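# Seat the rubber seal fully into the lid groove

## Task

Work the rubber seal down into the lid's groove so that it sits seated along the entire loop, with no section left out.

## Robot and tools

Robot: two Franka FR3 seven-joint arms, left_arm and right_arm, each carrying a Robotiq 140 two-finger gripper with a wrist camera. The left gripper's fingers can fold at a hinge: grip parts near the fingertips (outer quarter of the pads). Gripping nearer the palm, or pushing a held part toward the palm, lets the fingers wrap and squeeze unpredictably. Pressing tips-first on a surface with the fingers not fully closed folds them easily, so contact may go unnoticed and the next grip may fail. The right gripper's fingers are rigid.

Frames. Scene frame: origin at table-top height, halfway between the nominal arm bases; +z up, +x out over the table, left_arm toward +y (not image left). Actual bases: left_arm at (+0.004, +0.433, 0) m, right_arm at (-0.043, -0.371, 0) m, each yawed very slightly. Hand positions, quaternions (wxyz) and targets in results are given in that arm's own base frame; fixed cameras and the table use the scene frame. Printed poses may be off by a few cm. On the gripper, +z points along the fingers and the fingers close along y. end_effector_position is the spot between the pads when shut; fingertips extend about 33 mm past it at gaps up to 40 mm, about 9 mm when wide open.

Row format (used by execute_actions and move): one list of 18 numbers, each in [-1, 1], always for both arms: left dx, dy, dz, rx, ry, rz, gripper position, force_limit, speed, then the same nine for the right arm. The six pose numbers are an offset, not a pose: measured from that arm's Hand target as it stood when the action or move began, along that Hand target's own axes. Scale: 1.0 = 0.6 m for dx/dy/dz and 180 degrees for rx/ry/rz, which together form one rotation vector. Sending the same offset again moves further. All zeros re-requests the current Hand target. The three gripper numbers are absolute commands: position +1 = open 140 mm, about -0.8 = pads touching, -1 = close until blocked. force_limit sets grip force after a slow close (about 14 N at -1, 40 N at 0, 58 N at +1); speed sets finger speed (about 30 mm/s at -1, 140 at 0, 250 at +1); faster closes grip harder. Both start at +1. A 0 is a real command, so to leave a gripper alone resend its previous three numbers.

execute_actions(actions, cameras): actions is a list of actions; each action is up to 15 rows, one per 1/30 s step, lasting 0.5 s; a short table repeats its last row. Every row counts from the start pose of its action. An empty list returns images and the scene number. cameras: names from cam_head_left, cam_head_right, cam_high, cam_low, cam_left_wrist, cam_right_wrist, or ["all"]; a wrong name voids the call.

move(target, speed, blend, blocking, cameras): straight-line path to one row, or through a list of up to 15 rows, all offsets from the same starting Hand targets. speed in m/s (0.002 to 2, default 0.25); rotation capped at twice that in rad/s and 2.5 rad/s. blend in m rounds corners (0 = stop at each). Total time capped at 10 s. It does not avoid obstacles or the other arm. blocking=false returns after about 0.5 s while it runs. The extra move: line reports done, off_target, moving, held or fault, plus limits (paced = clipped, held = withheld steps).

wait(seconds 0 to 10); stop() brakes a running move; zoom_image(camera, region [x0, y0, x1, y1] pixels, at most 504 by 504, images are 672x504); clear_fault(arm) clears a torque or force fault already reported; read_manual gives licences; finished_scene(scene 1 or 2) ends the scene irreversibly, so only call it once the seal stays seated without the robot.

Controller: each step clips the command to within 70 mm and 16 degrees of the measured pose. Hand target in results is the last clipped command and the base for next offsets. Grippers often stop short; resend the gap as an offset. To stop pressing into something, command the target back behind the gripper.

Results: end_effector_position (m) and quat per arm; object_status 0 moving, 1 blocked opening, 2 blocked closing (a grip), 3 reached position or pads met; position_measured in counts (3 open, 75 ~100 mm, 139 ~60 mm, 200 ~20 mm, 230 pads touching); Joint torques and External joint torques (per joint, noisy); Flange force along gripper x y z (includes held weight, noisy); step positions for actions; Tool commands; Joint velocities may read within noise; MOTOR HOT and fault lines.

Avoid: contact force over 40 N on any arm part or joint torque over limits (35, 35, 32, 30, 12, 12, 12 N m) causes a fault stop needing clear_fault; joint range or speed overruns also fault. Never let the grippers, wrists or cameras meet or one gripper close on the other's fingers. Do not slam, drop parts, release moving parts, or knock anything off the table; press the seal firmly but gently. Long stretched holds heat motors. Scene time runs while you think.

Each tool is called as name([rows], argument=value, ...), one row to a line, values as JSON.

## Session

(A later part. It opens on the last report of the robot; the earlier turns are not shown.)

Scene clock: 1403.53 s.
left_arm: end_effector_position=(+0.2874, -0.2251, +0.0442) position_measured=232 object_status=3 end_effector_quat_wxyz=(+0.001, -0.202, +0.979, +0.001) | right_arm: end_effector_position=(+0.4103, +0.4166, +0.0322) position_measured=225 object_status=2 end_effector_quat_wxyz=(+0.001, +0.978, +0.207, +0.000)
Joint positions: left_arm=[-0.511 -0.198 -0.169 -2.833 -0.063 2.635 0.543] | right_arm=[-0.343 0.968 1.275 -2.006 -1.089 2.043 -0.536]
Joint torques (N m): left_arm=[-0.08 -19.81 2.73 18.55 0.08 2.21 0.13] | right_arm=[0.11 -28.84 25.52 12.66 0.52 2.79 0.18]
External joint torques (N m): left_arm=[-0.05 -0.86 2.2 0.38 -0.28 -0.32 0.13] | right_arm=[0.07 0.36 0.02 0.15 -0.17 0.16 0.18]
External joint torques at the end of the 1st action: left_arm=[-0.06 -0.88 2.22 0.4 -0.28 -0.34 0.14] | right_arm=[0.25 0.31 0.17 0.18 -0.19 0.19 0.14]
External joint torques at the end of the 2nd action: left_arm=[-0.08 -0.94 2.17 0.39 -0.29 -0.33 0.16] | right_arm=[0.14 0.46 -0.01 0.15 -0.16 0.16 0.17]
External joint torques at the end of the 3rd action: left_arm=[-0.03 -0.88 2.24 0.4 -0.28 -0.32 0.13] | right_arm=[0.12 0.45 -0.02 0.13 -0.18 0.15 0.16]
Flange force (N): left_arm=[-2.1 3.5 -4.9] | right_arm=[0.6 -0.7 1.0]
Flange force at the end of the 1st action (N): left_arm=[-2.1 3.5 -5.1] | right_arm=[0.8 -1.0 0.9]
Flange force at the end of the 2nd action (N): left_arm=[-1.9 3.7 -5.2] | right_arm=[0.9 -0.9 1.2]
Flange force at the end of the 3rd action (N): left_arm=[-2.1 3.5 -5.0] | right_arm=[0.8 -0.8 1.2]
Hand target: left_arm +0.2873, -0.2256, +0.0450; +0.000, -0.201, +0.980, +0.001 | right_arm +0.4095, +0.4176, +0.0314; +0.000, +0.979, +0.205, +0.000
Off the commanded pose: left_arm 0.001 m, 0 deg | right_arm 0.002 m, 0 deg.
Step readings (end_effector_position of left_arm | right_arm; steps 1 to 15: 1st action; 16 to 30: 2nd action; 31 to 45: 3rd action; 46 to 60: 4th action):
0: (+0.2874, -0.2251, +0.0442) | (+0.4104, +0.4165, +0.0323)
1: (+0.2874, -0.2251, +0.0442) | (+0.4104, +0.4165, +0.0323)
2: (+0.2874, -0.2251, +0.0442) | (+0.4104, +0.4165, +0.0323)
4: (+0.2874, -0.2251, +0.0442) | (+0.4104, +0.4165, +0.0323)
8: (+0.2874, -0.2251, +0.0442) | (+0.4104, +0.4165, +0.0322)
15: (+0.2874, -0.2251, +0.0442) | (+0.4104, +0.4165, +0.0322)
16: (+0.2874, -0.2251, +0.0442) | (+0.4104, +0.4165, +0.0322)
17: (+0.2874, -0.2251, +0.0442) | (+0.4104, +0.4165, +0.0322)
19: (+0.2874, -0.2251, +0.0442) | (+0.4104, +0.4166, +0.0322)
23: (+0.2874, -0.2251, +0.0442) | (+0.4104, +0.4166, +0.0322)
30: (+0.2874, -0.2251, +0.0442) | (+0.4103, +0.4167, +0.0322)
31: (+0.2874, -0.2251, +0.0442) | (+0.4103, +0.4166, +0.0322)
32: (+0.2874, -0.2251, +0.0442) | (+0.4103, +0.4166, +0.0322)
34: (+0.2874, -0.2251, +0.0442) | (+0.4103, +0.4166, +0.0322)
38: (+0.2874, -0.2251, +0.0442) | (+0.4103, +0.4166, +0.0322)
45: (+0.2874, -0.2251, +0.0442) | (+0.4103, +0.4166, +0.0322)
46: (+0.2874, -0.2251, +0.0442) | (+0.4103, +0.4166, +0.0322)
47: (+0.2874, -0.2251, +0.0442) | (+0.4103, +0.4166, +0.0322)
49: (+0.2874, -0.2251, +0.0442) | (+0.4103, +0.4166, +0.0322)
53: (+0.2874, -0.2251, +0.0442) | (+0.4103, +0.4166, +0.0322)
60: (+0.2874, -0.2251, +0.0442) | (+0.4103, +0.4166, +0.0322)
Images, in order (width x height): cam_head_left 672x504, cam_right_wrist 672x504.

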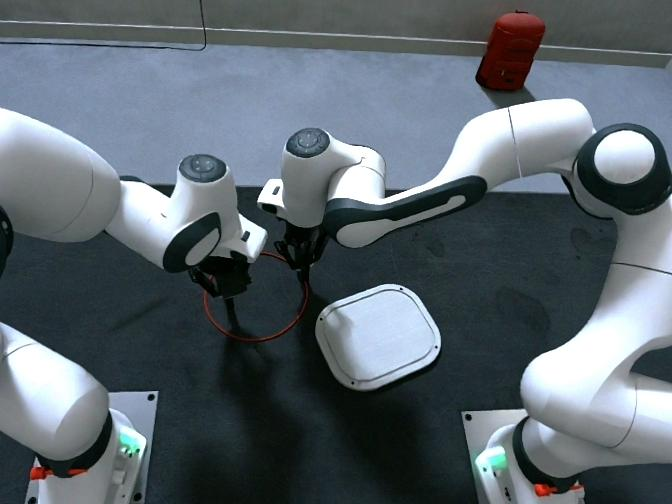

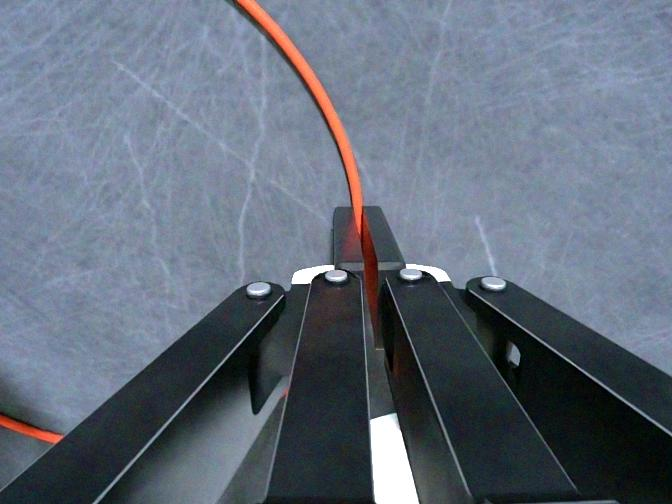

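move([
  [0, 0, -0.0333, 0, 0, 0, -1, -1, -0.5, 0, 0, 0, 0, 0, 0, -1, -1, -1],
  [0, 0.0783, -0.0333, 0, 0, 0, -0.325, -1, -0.5, 0, 0, 0, 0, 0, 0, -1, -1, -1],
], speed=0.08, cameras=["cam_left_wrist"])

Scene clock: 1415.60 s.
left_arm: end_effector_position=(+0.2704, -0.1836, +0.0656) position_measured=170 object_status=0 end_effector_quat_wxyz=(+0.001, -0.205, +0.979, -0.001) | right_arm: end_effector_position=(+0.4103, +0.4166, +0.0322) position_measured=225 object_status=2 end_effector_quat_wxyz=(+0.001, +0.978, +0.207, +0.000)
Joint positions: left_arm=[-0.519 -0.394 -0.094 -2.943 -0.065 2.552 0.606] | right_arm=[-0.343 0.968 1.275 -2.006 -1.089 2.043 -0.536]
Joint torques (N m): left_arm=[0.21 -14.44 2.3 19.26 0.57 2.21 0.28] | right_arm=[0.09 -28.89 25.5 12.68 0.52 2.8 0.13]
External joint torques (N m): left_arm=[0.25 -1.09 1.99 -0.16 0.14 -0.31 0.28] | right_arm=[0.11 0.36 -0.03 0.1 -0.16 0.16 0.13]
Flange force (N): left_arm=[-1.3 6.5 -5.2] | right_arm=[0.6 -0.7 1.1]
Hand target: left_arm +0.2688, -0.1825, +0.0651; +0.000, -0.201, +0.980, +0.001 | right_arm +0.4095, +0.4176, +0.0314; +0.000, +0.979, +0.205, +0.000
Off the commanded pose: left_arm 0.002 m, 0 deg | right_arm 0.002 m, 0 deg.
move: done
Images, in order (width x height): cam_left_wrist 672x504.

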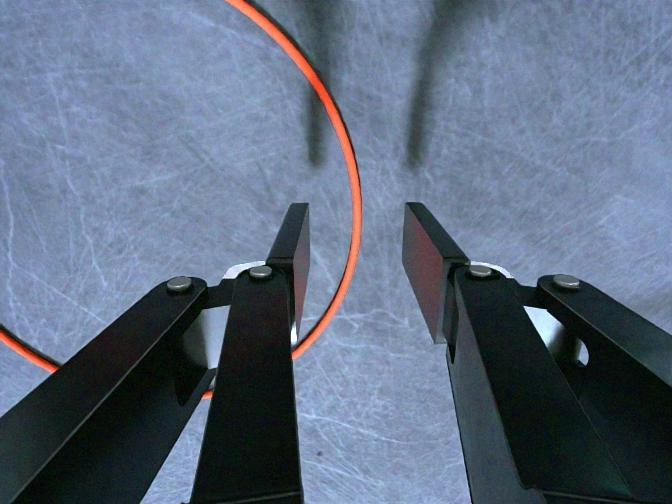

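move(target=[0, 0, 0.0515, 0, 0, 0, -0.325, -1, -0.5, 0, 0, 0, 0, 0, 0, -1, -1, -1], speed=0.03, cameras=["cam_left_wrist"])

Scene clock: 1423.87 s.
left_arm: end_effector_position=(+0.2688, -0.1830, +0.0351) position_measured=170 object_status=3 end_effector_quat_wxyz=(+0.000, -0.203, +0.979, +0.000) | right_arm: end_effector_position=(+0.4103, +0.4166, +0.0322) position_measured=225 object_status=2 end_effector_quat_wxyz=(+0.001, +0.978, +0.207, +0.000)
Joint positions: left_arm=[-0.517 -0.284 -0.097 -2.957 -0.061 2.673 0.606] | right_arm=[-0.343 0.968 1.275 -2.006 -1.089 2.043 -0.536]
Joint velocities: left_arm=[0.001 0 0.001 -0.001 -0.001 0.004 0] | right_arm=[within noise]
Joint torques (N m): left_arm=[0.78 -14.85 1.67 17.66 0.61 2.71 0.07] | right_arm=[0.08 -28.85 25.5 12.72 0.53 2.8 0.15]
External joint torques (N m): left_arm=[0.79 0.53 1.42 0.14 0.27 0.19 0.07] | right_arm=[0.15 0.32 0.07 0.21 -0.16 0.18 0.15]
Flange force (N): left_arm=[-4.8 0.3 2.8] | right_arm=[0.9 -0.9 1.0]
Hand target: left_arm +0.2688, -0.1824, +0.0342; +0.000, -0.201, +0.980, +0.001 | right_arm +0.4095, +0.4176, +0.0314; +0.000, +0.979, +0.205, +0.000
Off the commanded pose: left_arm 0.001 m, 0 deg | right_arm 0.002 m, 0 deg.
move: done
Images, in order (width x height): cam_left_wrist 672x504.

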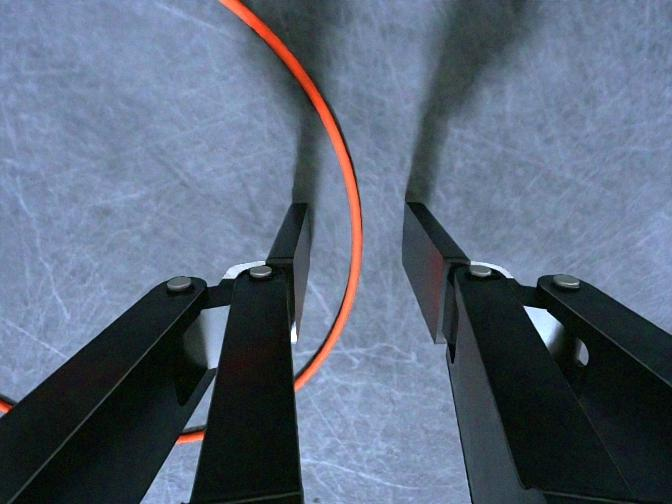

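execute_actions([
  [[0, 0, 0, 0, 0, 0, -1, -1, -1, 0, 0, 0, 0, 0, 0, -1, -1, -1]],
  [[0, 0, 0, 0, 0, 0, -1, -1, -1, 0, 0, 0, 0, 0, 0, -1, -1, -1]],
  [[0, 0, 0, 0, 0, 0, -1, -1, -1, 0, 0, 0, 0, 0, 0, -1, -1, -1]],
  [[0, 0, 0, 0, 0, 0, -1, -1, -1, 0, 0, 0, 0, 0, 0, -1, -1, -1]],
], cameras=["cam_left_wrist", "cam_right_wrist", "cam_head_left"])

Scene clock: 1431.97 s.
left_arm: end_effector_position=(+0.2690, -0.1831, +0.0352) position_measured=225 object_status=2 end_effector_quat_wxyz=(+0.000, -0.203, +0.979, +0.000) | right_arm: end_effector_position=(+0.4103, +0.4166, +0.0322) position_measured=225 object_status=2 end_effector_quat_wxyz=(+0.001, +0.978, +0.207, +0.000)
Joint positions: left_arm=[-0.517 -0.284 -0.097 -2.957 -0.06 2.673 0.606] | right_arm=[-0.343 0.968 1.275 -2.006 -1.089 2.043 -0.536]
Joint torques (N m): left_arm=[0.72 -14.8 1.71 17.61 0.62 2.7 0.07] | right_arm=[0.08 -28.84 25.55 12.73 0.53 2.8 0.17]
External joint torques (N m): left_arm=[0.72 0.5 1.46 0.11 0.28 0.19 0.07] | right_arm=[0.14 0.39 0.07 0.18 -0.16 0.17 0.17]
External joint torques at the end of the 1st action: left_arm=[0.69 0.49 1.42 0.12 0.28 0.19 0.06] | right_arm=[0.04 0.4 -0.01 0.2 -0.17 0.17 0.14]
External joint torques at the end of the 2nd action: left_arm=[0.72 0.61 1.39 0.02 0.29 0.16 0.07] | right_arm=[0.03 0.44 0.01 0.14 -0.17 0.17 0.13]
External joint torques at the end of the 3rd action: left_arm=[0.66 0.48 1.4 0.14 0.29 0.18 0.07] | right_arm=[0.09 0.31 0.07 0.26 -0.17 0.18 0.18]
Flange force (N): left_arm=[-4.6 0.5 2.6] | right_arm=[0.8 -0.8 1.0]
Flange force at the end of the 1st action (N): left_arm=[-4.5 0.4 2.6] | right_arm=[0.8 -0.6 1.1]
Flange force at the end of the 2nd action (N): left_arm=[-4.6 0.3 3.0] | right_arm=[0.6 -0.5 1.1]
Flange force at the end of the 3rd action (N): left_arm=[-4.5 0.3 2.5] | right_arm=[0.8 -0.8 0.9]
Hand target: left_arm +0.2688, -0.1824, +0.0342; +0.000, -0.201, +0.980, +0.001 | right_arm +0.4095, +0.4176, +0.0314; +0.000, +0.979, +0.205, +0.000
Off the commanded pose: left_arm 0.001 m, 0 deg | right_arm 0.002 m, 0 deg.
Step readings (end_effector_position of left_arm | right_arm; steps 1 to 15: 1st action; 16 to 30: 2nd action; 31 to 45: 3rd action; 46 to 60: 4th action):
0: (+0.2690, -0.1831, +0.0352) | (+0.4103, +0.4166, +0.0322)
1: (+0.2690, -0.1831, +0.0352) | (+0.4103, +0.4166, +0.0322)
2: (+0.2690, -0.1831, +0.0352) | (+0.4103, +0.4166, +0.0322)
4: (+0.2690, -0.1831, +0.0352) | (+0.4103, +0.4166, +0.0322)
8: (+0.2690, -0.1831, +0.0352) | (+0.4103, +0.4166, +0.0322)
15: (+0.2690, -0.1831, +0.0352) | (+0.4103, +0.4166, +0.0322)
16: (+0.2690, -0.1831, +0.0352) | (+0.4103, +0.4166, +0.0322)
17: (+0.2690, -0.1831, +0.0352) | (+0.4103, +0.4166, +0.0322)
19: (+0.2690, -0.1831, +0.0352) | (+0.4103, +0.4166, +0.0322)
23: (+0.2690, -0.1831, +0.0352) | (+0.4103, +0.4166, +0.0322)
30: (+0.2690, -0.1831, +0.0352) | (+0.4103, +0.4166, +0.0322)
31: (+0.2690, -0.1831, +0.0352) | (+0.4103, +0.4166, +0.0322)
32: (+0.2690, -0.1831, +0.0352) | (+0.4103, +0.4166, +0.0322)
34: (+0.2690, -0.1831, +0.0352) | (+0.4103, +0.4166, +0.0322)
38: (+0.2690, -0.1831, +0.0352) | (+0.4103, +0.4166, +0.0322)
45: (+0.2690, -0.1831, +0.0352) | (+0.4103, +0.4166, +0.0322)
46: (+0.2690, -0.1831, +0.0352) | (+0.4103, +0.4166, +0.0322)
47: (+0.2690, -0.1831, +0.0352) | (+0.4103, +0.4166, +0.0322)
49: (+0.2690, -0.1831, +0.0352) | (+0.4103, +0.4166, +0.0322)
53: (+0.2690, -0.1831, +0.0352) | (+0.4103, +0.4166, +0.0322)
60: (+0.2690, -0.1831, +0.0352) | (+0.4103, +0.4166, +0.0322)
Images, in order (width x height): cam_head_left 672x504, cam_left_wrist 672x504, cam_right_wrist 672x504.

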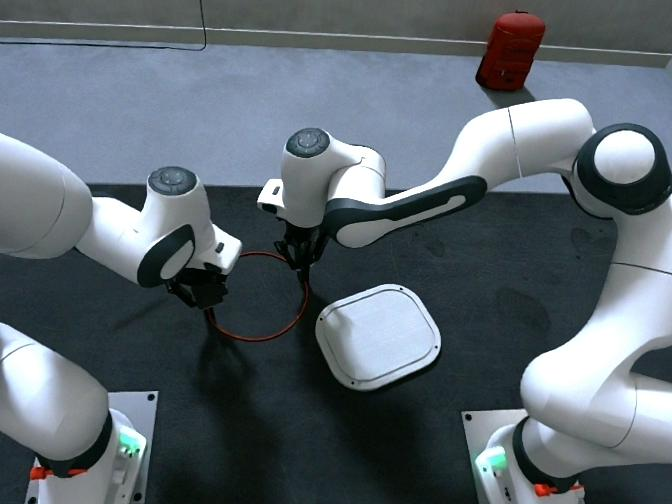

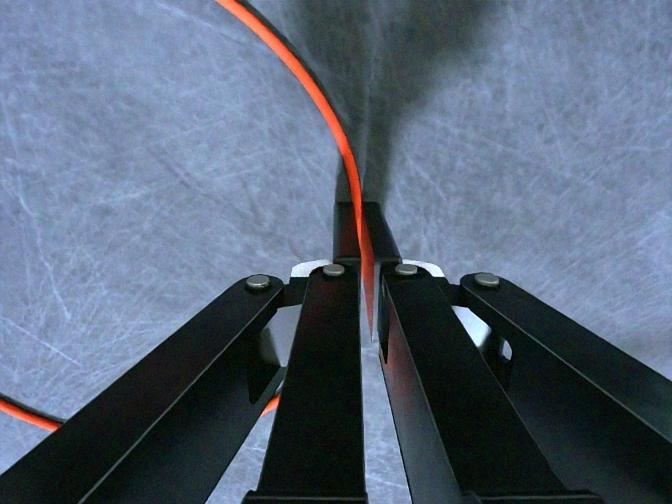

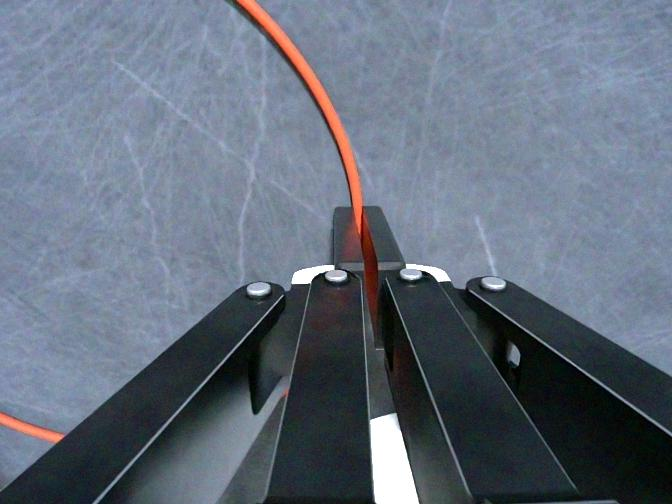

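move(target=[0, 0, -0.1, 0, 0, 0, -1, -1, -1, 0, 0, -0.1, 0, 0, 0, -1, -1, -1], speed=0.04, cameras=["all"])

Scene clock: 1442.17 s.
left_arm: end_effector_position=(+0.2690, -0.1824, +0.0933) position_measured=225 object_status=2 end_effector_quat_wxyz=(+0.000, -0.204, +0.979, +0.000) | right_arm: end_effector_position=(+0.4088, +0.4189, +0.0908) position_measured=225 object_status=2 end_effector_quat_wxyz=(-0.001, +0.979, +0.202, +0.001)
Joint positions: left_arm=[-0.523 -0.487 -0.086 -2.922 -0.06 2.436 0.606] | right_arm=[-0.402 0.92 1.395 -1.996 -1.008 1.961 -0.556]
Joint velocities: left_arm=[0 0.001 0 0 0.001 -0.005 0.001] | right_arm=[within noise]
Joint torques (N m): left_arm=[-0.07 -12.82 2.69 21.35 0.47 2.22 0.22] | right_arm=[-0.96 -26.29 26.24 14.85 1 2.49 -0.18]
External joint torques (N m): left_arm=[-0.09 -1.17 2.31 0.38 -0.02 -0.3 0.22] | right_arm=[-1.04 0.35 0.93 0.84 0.27 -0.16 -0.18]
Flange force (N): left_arm=[-1.3 5.6 -5.3] | right_arm=[-0.1 2.4 -3.5]
Hand target: left_arm +0.2688, -0.1825, +0.0942; +0.000, -0.201, +0.980, +0.001 | right_arm +0.4094, +0.4176, +0.0914; +0.000, +0.979, +0.205, +0.000
Off the commanded pose: left_arm 0.001 m, 0 deg | right_arm 0.002 m, 0 deg.
move: done

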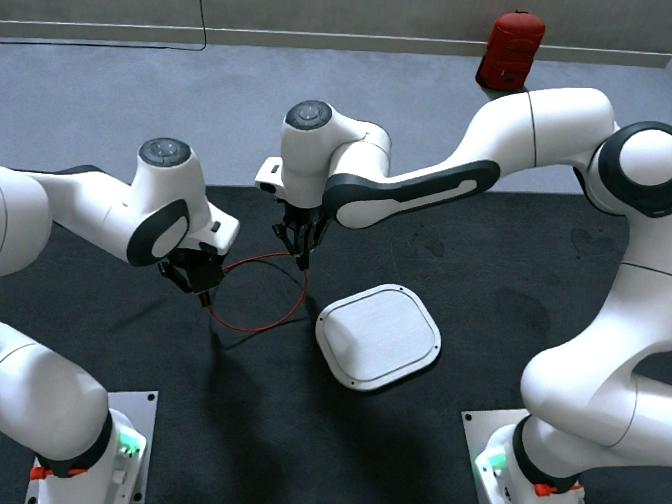

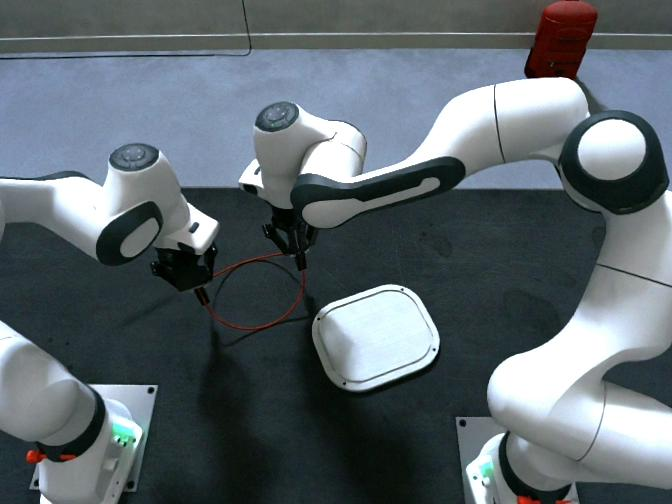

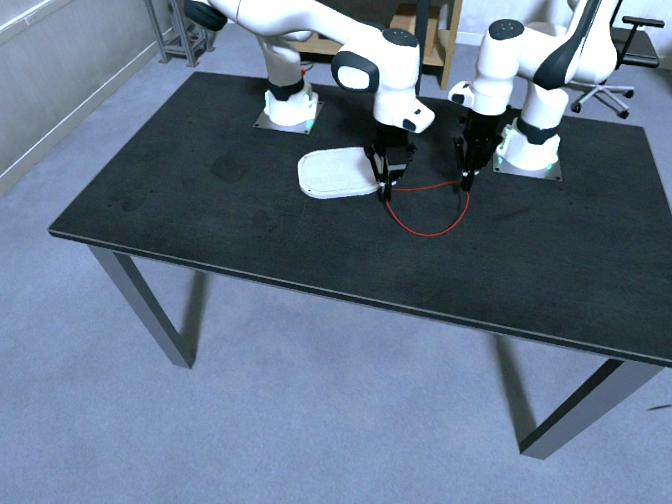

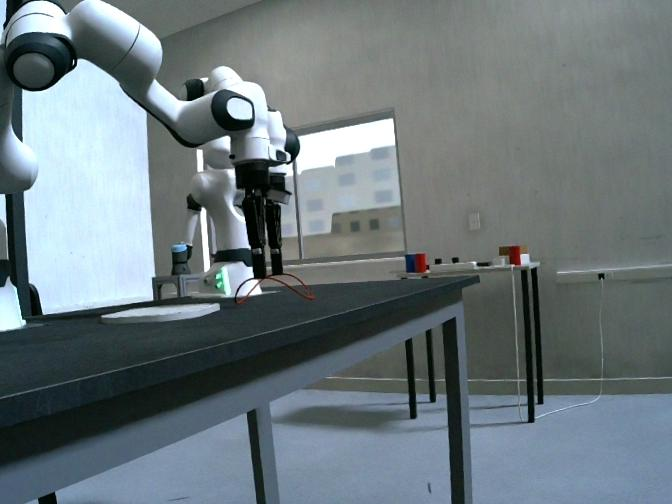

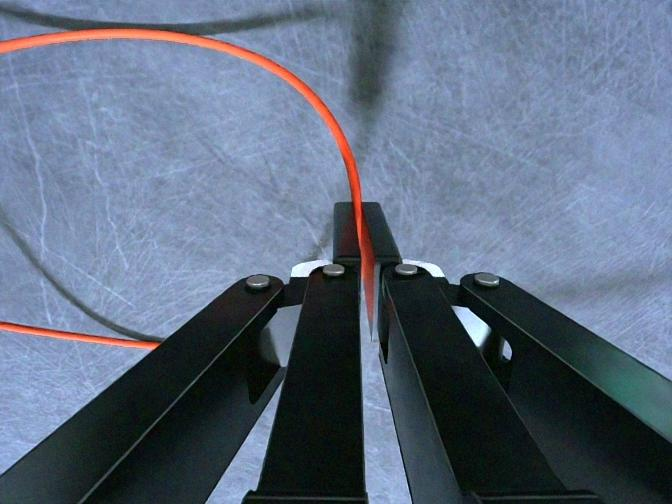

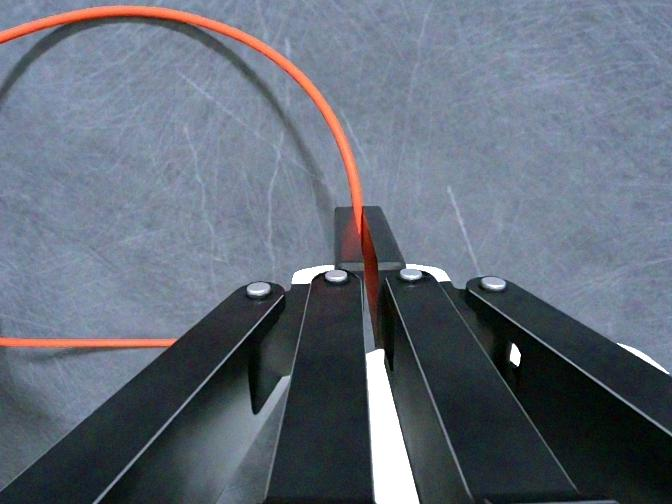

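move([
  [0, 0, -0.1, 0, 0, 0, -1, -1, -1, 0, 0, -0.1, 0, 0, 0, -1, -1, -1],
  [0.1634, -0.1712, -0.1, 0, 0, 0, -1, -1, -1, -0.1639, 0.1714, -0.1, 0, 0, 0, -1, -1, -1],
], speed=0.08, blend=0.02, cameras=["all"])

Scene clock: 1479.07 s.
left_arm: end_effector_position=(+0.2185, -0.3141, +0.1537) position_measured=225 object_status=2 end_effector_quat_wxyz=(+0.000, -0.197, +0.980, +0.003) | right_arm: end_effector_position=(+0.3611, +0.2851, +0.1517) position_measured=225 object_status=2 end_effector_quat_wxyz=(-0.001, +0.980, +0.200, +0.001)
Joint positions: left_arm=[-0.596 -0.442 -0.374 -2.676 -0.198 2.247 0.363] | right_arm=[-1.001 0.936 1.817 -2.377 -0.955 1.87 -0.611]
Joint velocities: left_arm=[0 0 0.002 -0.001 0 0.001 -0.007] | right_arm=[within noise]
Joint torques (N m): left_arm=[0.78 -13.72 4.85 23.04 0.25 2.71 -0.19] | right_arm=[-0.95 -12.19 23.17 14.91 0.65 2.58 -0.19]
External joint torques (N m): left_arm=[0.78 0.41 1.42 0.41 -0.34 0.16 -0.19] | right_arm=[-0.95 0.27 1.06 -0.11 -0.1 -0.07 -0.19]
Flange force (N): left_arm=[-2.8 -1.7 0.0] | right_arm=[-5.2 3.9 -3.2]
Hand target: left_arm +0.2192, -0.3157, +0.1540; +0.000, -0.201, +0.980, +0.001 | right_arm +0.3606, +0.2840, +0.1514; +0.000, +0.979, +0.205, +0.000
Off the commanded pose: left_arm 0.002 m, 1 deg | right_arm 0.001 m, 1 deg.
move: done

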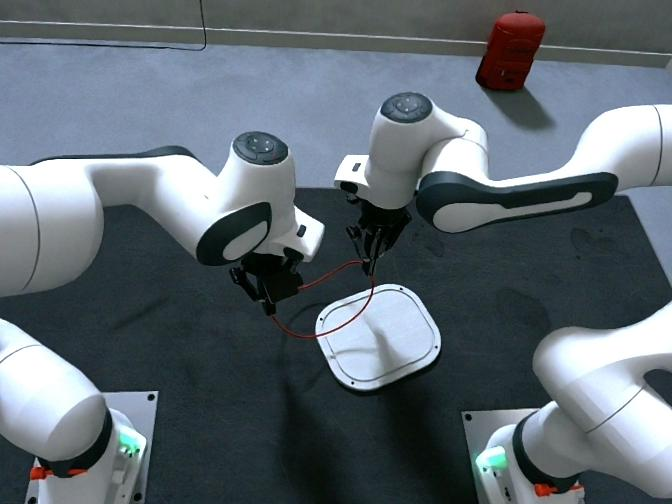

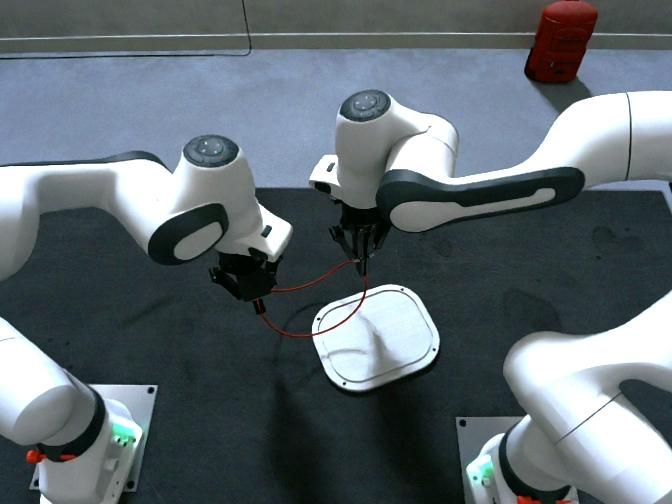

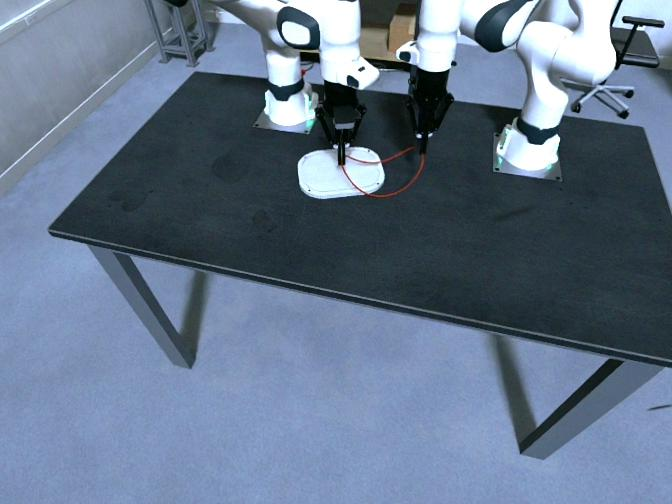

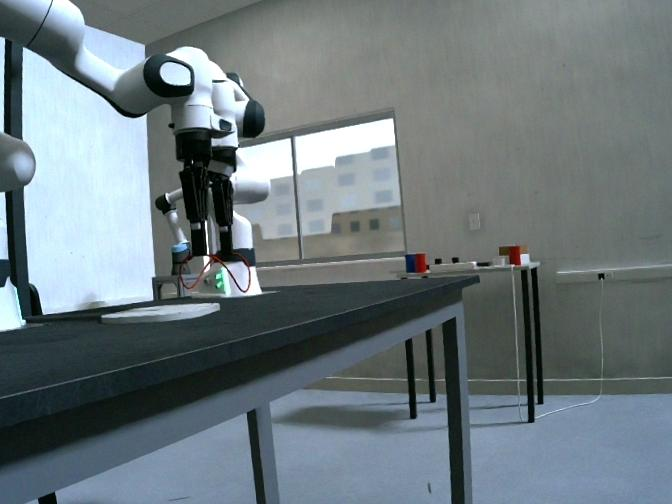

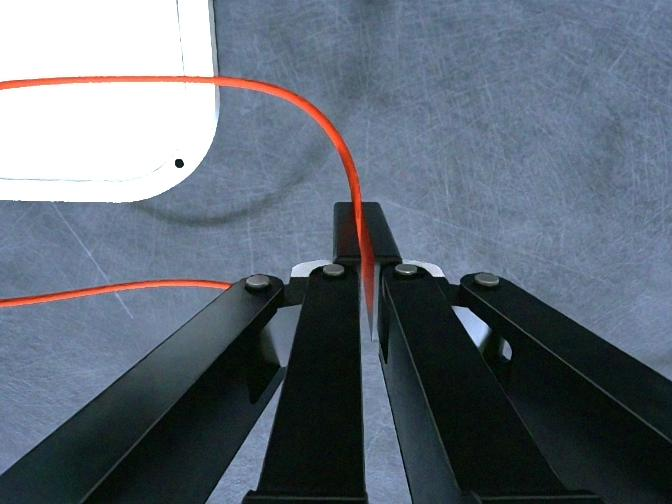

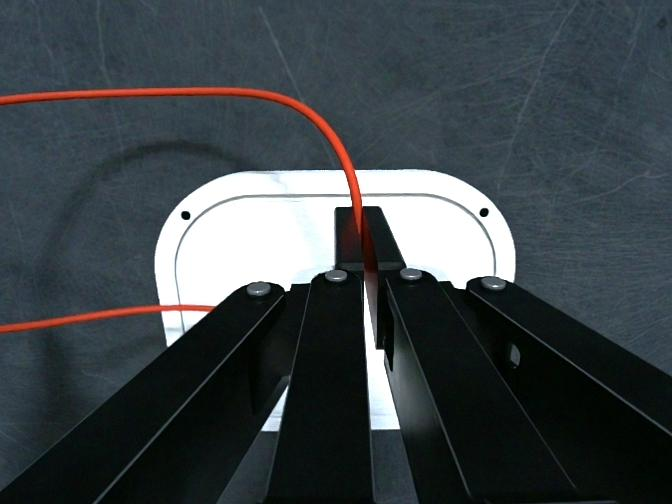

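move(target=[0.1573, -0.1672, 0, 0, 0, -0.0056, -1, -1, -1, -0.161, 0.1767, 0, 0, 0, -0.0056, -1, -1, -1], speed=0.08, cameras=["all"])

Scene clock: 1510.77 s.
left_arm: end_effector_position=(+0.1714, -0.4449, +0.1539) position_measured=225 object_status=2 end_effector_quat_wxyz=(+0.000, -0.207, +0.978, +0.000) | right_arm: end_effector_position=(+0.3150, +0.1493, +0.1515) position_measured=225 object_status=2 end_effector_quat_wxyz=(-0.002, +0.978, +0.209, +0.000)
Joint positions: left_arm=[-0.547 -0.158 -0.649 -2.395 -0.124 2.265 0.044] | right_arm=[-1.52 1.178 2.04 -2.695 -0.988 1.739 -0.771]
Joint velocities: left_arm=[-0.001 0 0.001 0.003 0 0 -0.005] | right_arm=[within noise]
Joint torques (N m): left_arm=[0.76 -19.45 3.87 23.25 0.85 2.5 -0.27] | right_arm=[-0.97 -9.13 19.87 13.74 0.54 2.44 -0.1]
External joint torques (N m): left_arm=[0.84 0.78 1.31 0.49 0.28 -0.07 -0.27] | right_arm=[-0.96 0.83 1.19 -0.24 -0.25 -0.21 -0.1]
Flange force (N): left_arm=[-1.7 -5.3 0.7] | right_arm=[-7.2 3.4 -3.1]
Hand target: left_arm +0.1720, -0.4451, +0.1538; +0.000, -0.210, +0.978, +0.001 | right_arm +0.3146, +0.1481, +0.1513; +0.000, +0.977, +0.214, +0.000
Off the commanded pose: left_arm 0.001 m, 0 deg | right_arm 0.001 m, 1 deg.
move: done

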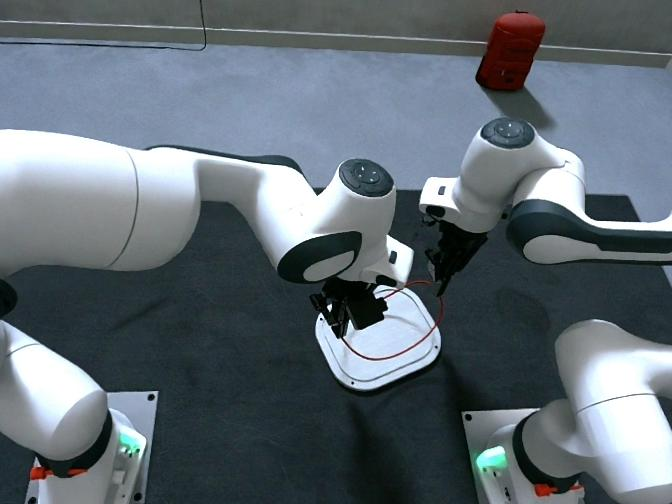

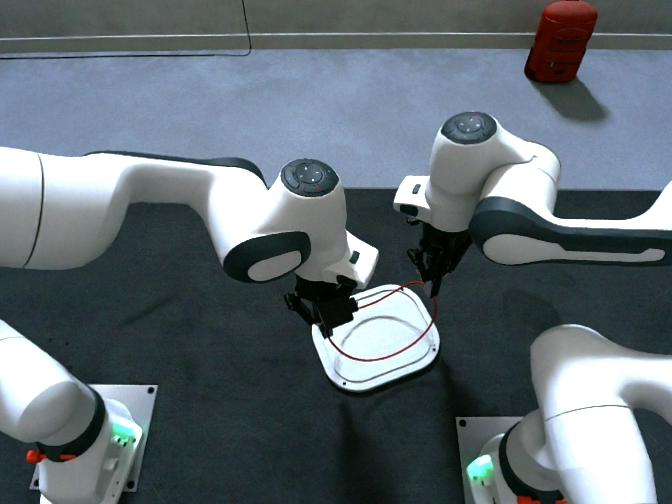

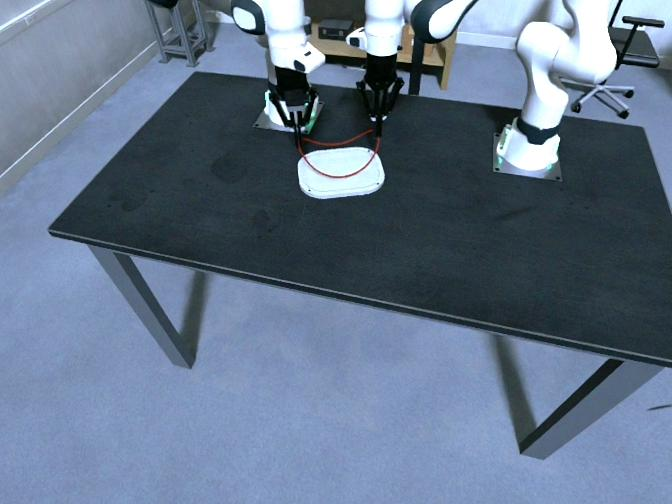

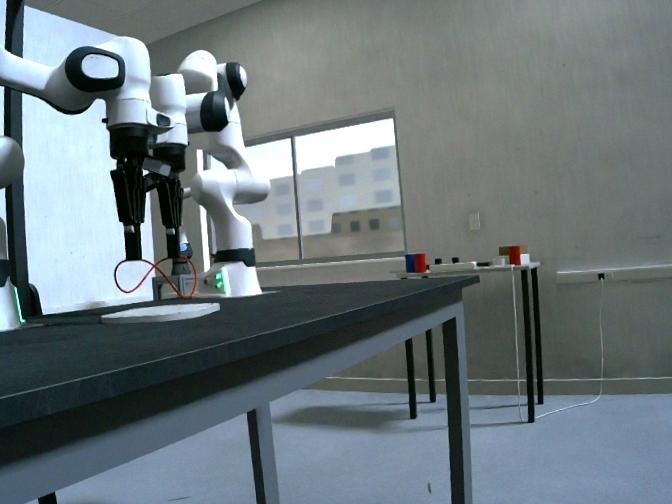

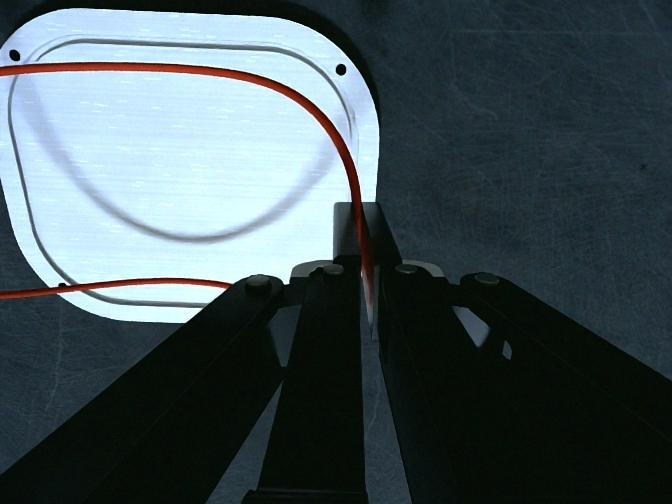

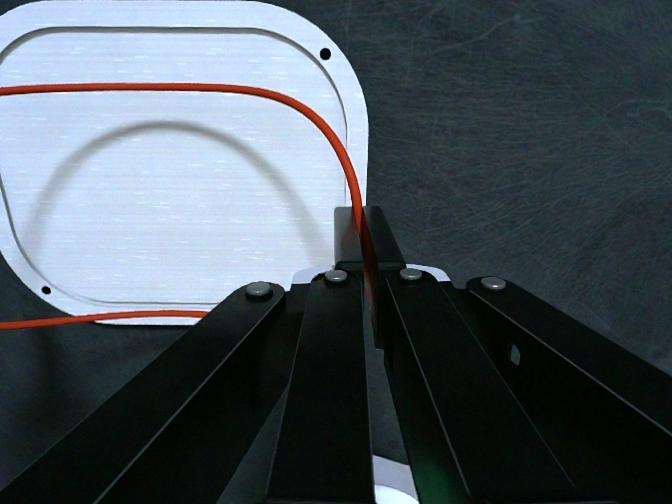

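zoom_image(camera="cam_left_wrist", region=[0, 0, 400, 340])

zoom_image(camera="cam_right_wrist", region=[0, 0, 400, 340])

Scaled by 1.260 from the camera's 672x504 image, which has a finer 960x720 frame.

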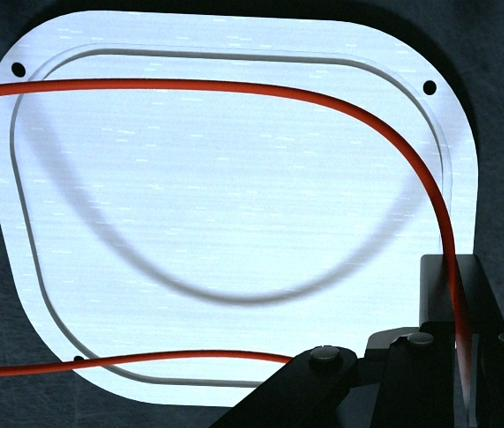

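Scaled by 1.260 from the camera's 672x504 image, which has a finer 960x720 frame.

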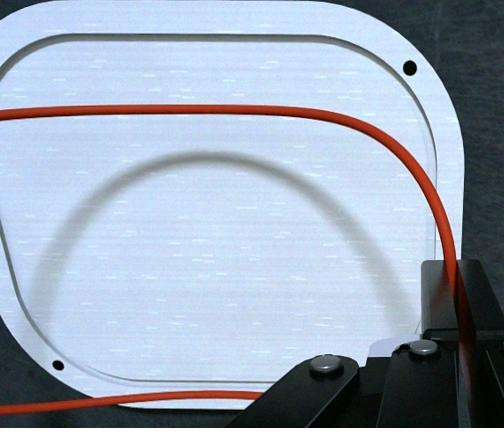

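move(target=[0, 0, 0.0833, 0, 0, 0, -1, -1, -1, 0.005, 0, 0.0833, 0, 0, 0, -1, -1, -1], speed=0.06, cameras=["cam_left_wrist", "cam_right_wrist", "cam_low"])

Scene clock: 1541.87 s.
left_arm: end_effector_position=(+0.1718, -0.4450, +0.1048) position_measured=225 object_status=2 end_effector_quat_wxyz=(+0.000, -0.208, +0.978, +0.001) | right_arm: end_effector_position=(+0.3173, +0.1483, +0.1018) position_measured=225 object_status=2 end_effector_quat_wxyz=(+0.000, +0.976, +0.216, -0.001)
Joint positions: left_arm=[-0.533 -0.049 -0.67 -2.442 -0.046 2.4 -0.016] | right_arm=[-1.493 1.164 1.889 -2.736 -1.12 1.822 -0.756]
Joint velocities: left_arm=[0.002 -0.002 0.001 0.001 0 0.001 -0.006] | right_arm=[within noise]
Joint torques (N m): left_arm=[0.42 -21.25 2.16 21.64 0.79 2.76 -0.2] | right_arm=[0.16 -10.21 19.48 11.58 0.53 2.84 0.26]
External joint torques (N m): left_arm=[0.38 0.98 1.27 0.04 0.28 0.16 -0.2] | right_arm=[0.19 0.29 0.28 0.02 -0.24 0.2 0.26]
Flange force (N): left_arm=[-1.2 -4.7 3.5] | right_arm=[-0.1 -1.0 0.2]
Hand target: left_arm +0.1720, -0.4450, +0.1038; +0.000, -0.210, +0.978, +0.001 | right_arm +0.3174, +0.1494, +0.1013; +0.000, +0.977, +0.214, +0.000
Off the commanded pose: left_arm 0.001 m, 0 deg | right_arm 0.001 m, 0 deg.
move: done
Images, in order (width x height): cam_low 672x504, cam_left_wrist 672x504, cam_right_wrist 672x504.

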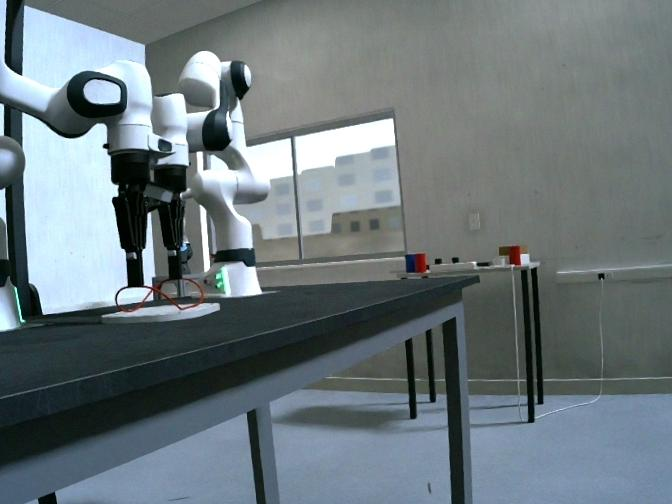

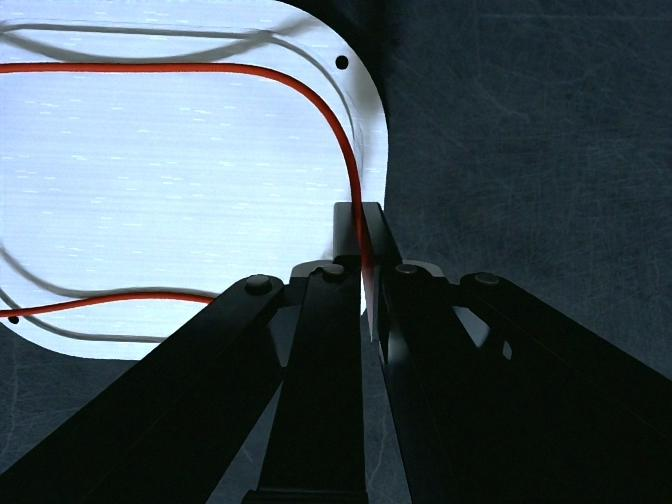

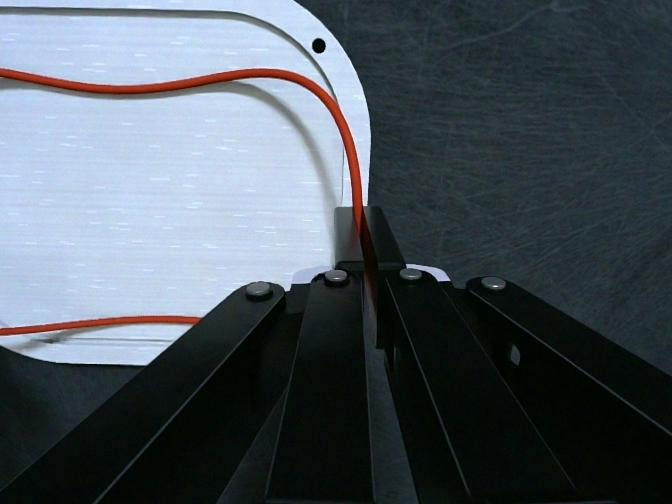

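move(target=[0, 0.0083, 0.0717, 0, 0, 0, -1, -1, -1, 0, -0.0055, 0.0717, 0, 0, 0, -1, -1, -1], speed=0.05, cameras=["cam_left_wrist", "cam_right_wrist", "cam_low", "cam_high"])

Scene clock: 1559.70 s.
left_arm: end_effector_position=(+0.1704, -0.4403, +0.0618) position_measured=225 object_status=2 end_effector_quat_wxyz=(+0.000, -0.208, +0.978, +0.001) | right_arm: end_effector_position=(+0.3161, +0.1512, +0.0586) position_measured=225 object_status=2 end_effector_quat_wxyz=(+0.001, +0.976, +0.217, -0.001)
Joint positions: left_arm=[-0.533 0.05 -0.664 -2.483 0.053 2.52 -0.089] | right_arm=[-1.445 1.146 1.745 -2.756 -1.245 1.898 -0.713]
Joint velocities: left_arm=[0 0 0.001 0 -0.001 0.002 -0.006] | right_arm=[0 0 0 0 0 0.001 0.004]
Joint torques (N m): left_arm=[0.07 -23.01 0.97 20.21 0.72 2.81 -0.24] | right_arm=[0.17 -11.04 19.64 9.2 0.49 2.84 0.13]
External joint torques (N m): left_arm=[0.15 0.97 1.9 0.2 0.28 0.21 -0.24] | right_arm=[0.18 0.31 0.21 0.17 -0.25 0.21 0.13]
Flange force (N): left_arm=[-1.1 -5.9 5.7] | right_arm=[0.6 -0.7 0.5]
Hand target: left_arm +0.1700, -0.4404, +0.0608; +0.000, -0.210, +0.978, +0.001 | right_arm +0.3160, +0.1524, +0.0583; +0.000, +0.977, +0.214, +0.000
Off the commanded pose: left_arm 0.001 m, 0 deg | right_arm 0.001 m, 0 deg.
move: done
Images, in order (width x height): cam_high 672x504, cam_low 672x504, cam_left_wrist 672x504, cam_right_wrist 672x504.

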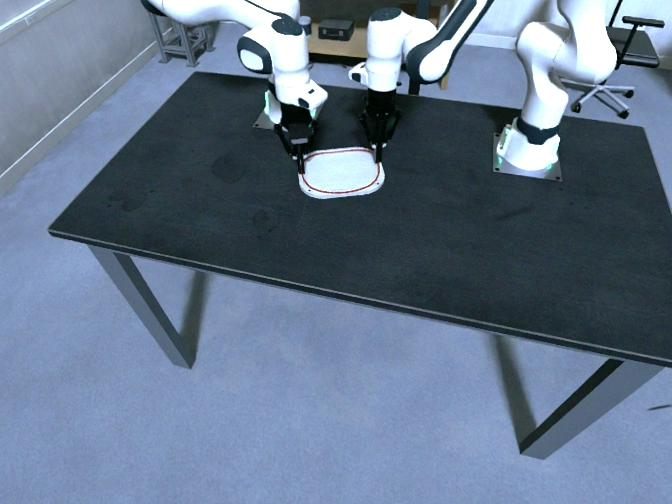

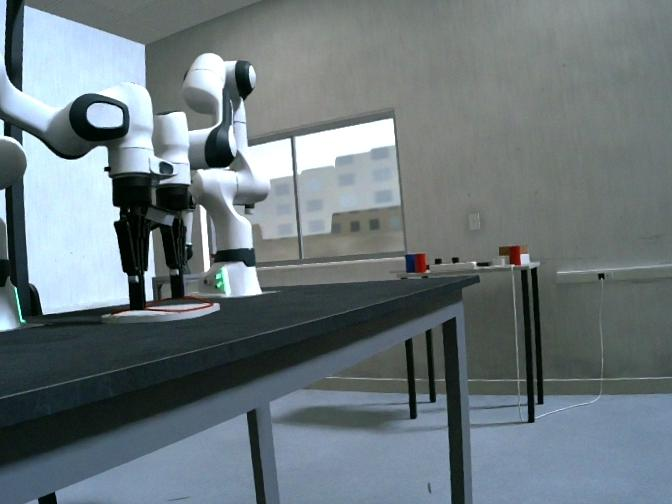

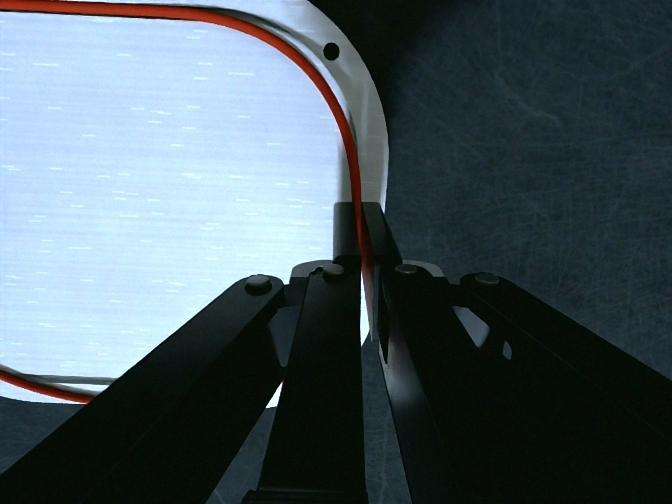

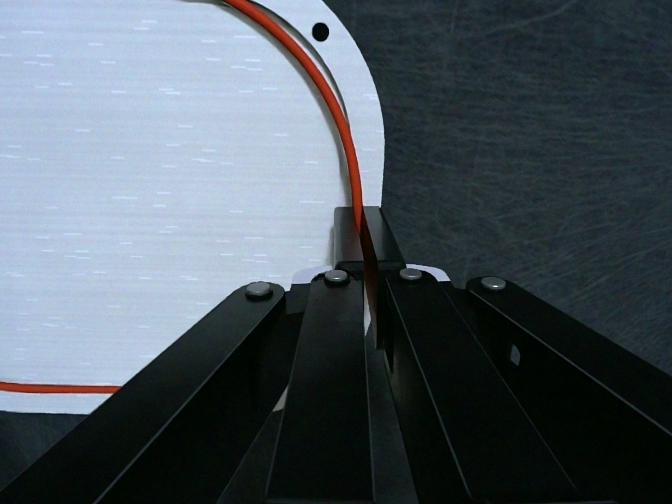

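zoom_image(camera="cam_left_wrist", region=[0, 0, 400, 410])

zoom_image(camera="cam_right_wrist", region=[0, 0, 400, 410])

zoom_image(camera="cam_high", region=[280, 130, 400, 215])

Scaled by 1.229 from the camera's 672x504 image, which has a finer 960x720 frame.

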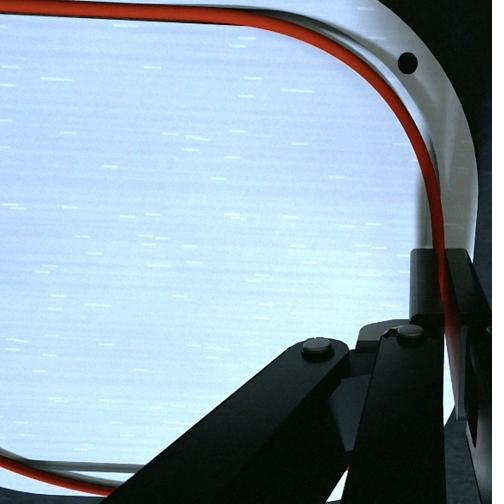

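Scaled by 1.229 from the camera's 672x504 image, which has a finer 960x720 frame.

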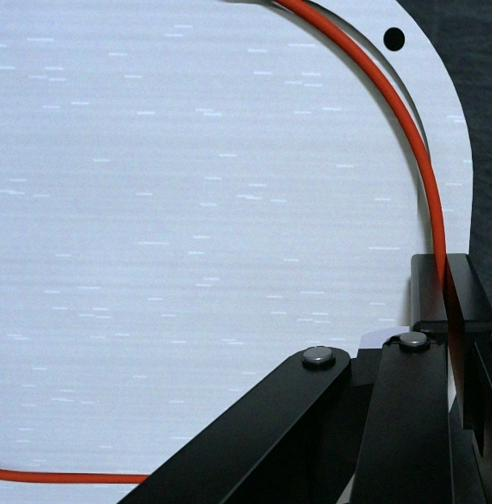

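Scaled by 4.200 from the camera's 672x504 image, which has a finer 960x720 frame.

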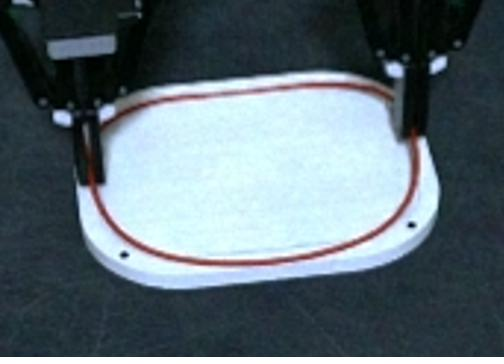

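move(target=[0, 0, 0.0155, 0, 0, 0, -1, -1, -1, 0, 0, 0.0155, 0, 0, 0, -1, -1, -1], speed=0.03, cameras=["cam_left_wrist", "cam_right_wrist"])

Scene clock: 1572.37 s.
left_arm: end_effector_position=(+0.1705, -0.4405, +0.0527) position_measured=225 object_status=2 end_effector_quat_wxyz=(+0.000, -0.208, +0.978, +0.001) | right_arm: end_effector_position=(+0.3163, +0.1511, +0.0494) position_measured=225 object_status=2 end_effector_quat_wxyz=(+0.001, +0.976, +0.216, -0.001)
Joint positions: left_arm=[-0.535 0.078 -0.659 -2.486 0.085 2.544 -0.112] | right_arm=[-1.433 1.146 1.712 -2.757 -1.276 1.91 -0.703]
Joint velocities: left_arm=[0 -0.001 0.001 0.001 0.001 0.001 -0.005] | right_arm=[within noise]
Joint torques (N m): left_arm=[-0.09 -23.58 0.67 19.71 0.7 2.8 -0.19] | right_arm=[0.12 -11.31 19.71 8.34 0.41 2.82 0.22]
External joint torques (N m): left_arm=[-0.2 0.99 1.88 -0.01 0.28 0.2 -0.19] | right_arm=[0.05 0.22 0.17 -0.01 -0.34 0.17 0.22]
Flange force (N): left_arm=[-0.7 -5.5 6.3] | right_arm=[-0.2 -0.6 0.8]
Hand target: left_arm +0.1700, -0.4404, +0.0515; +0.000, -0.210, +0.978, +0.001 | right_arm +0.3160, +0.1524, +0.0490; +0.000, +0.977, +0.214, +0.000
Off the commanded pose: left_arm 0.001 m, 0 deg | right_arm 0.001 m, 0 deg.
move: done
Images, in order (width x height): cam_left_wrist 672x504, cam_right_wrist 672x504.

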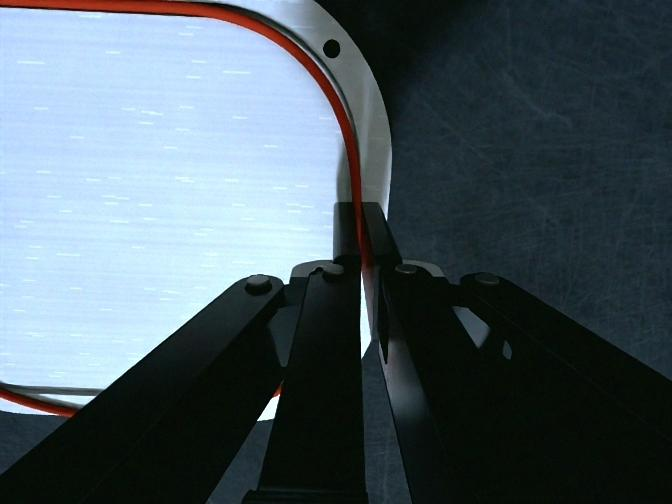

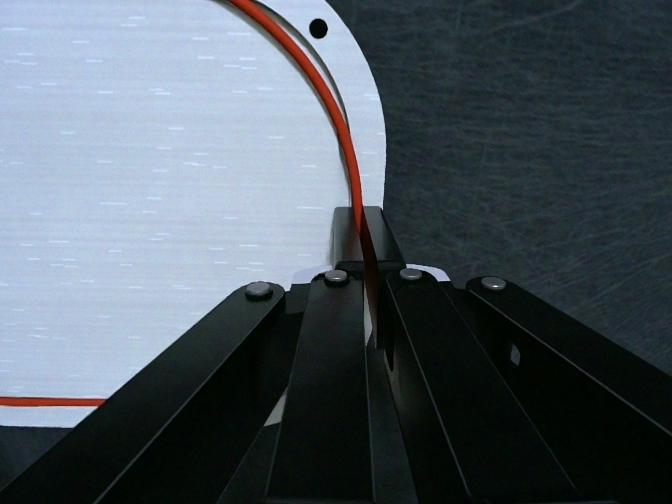

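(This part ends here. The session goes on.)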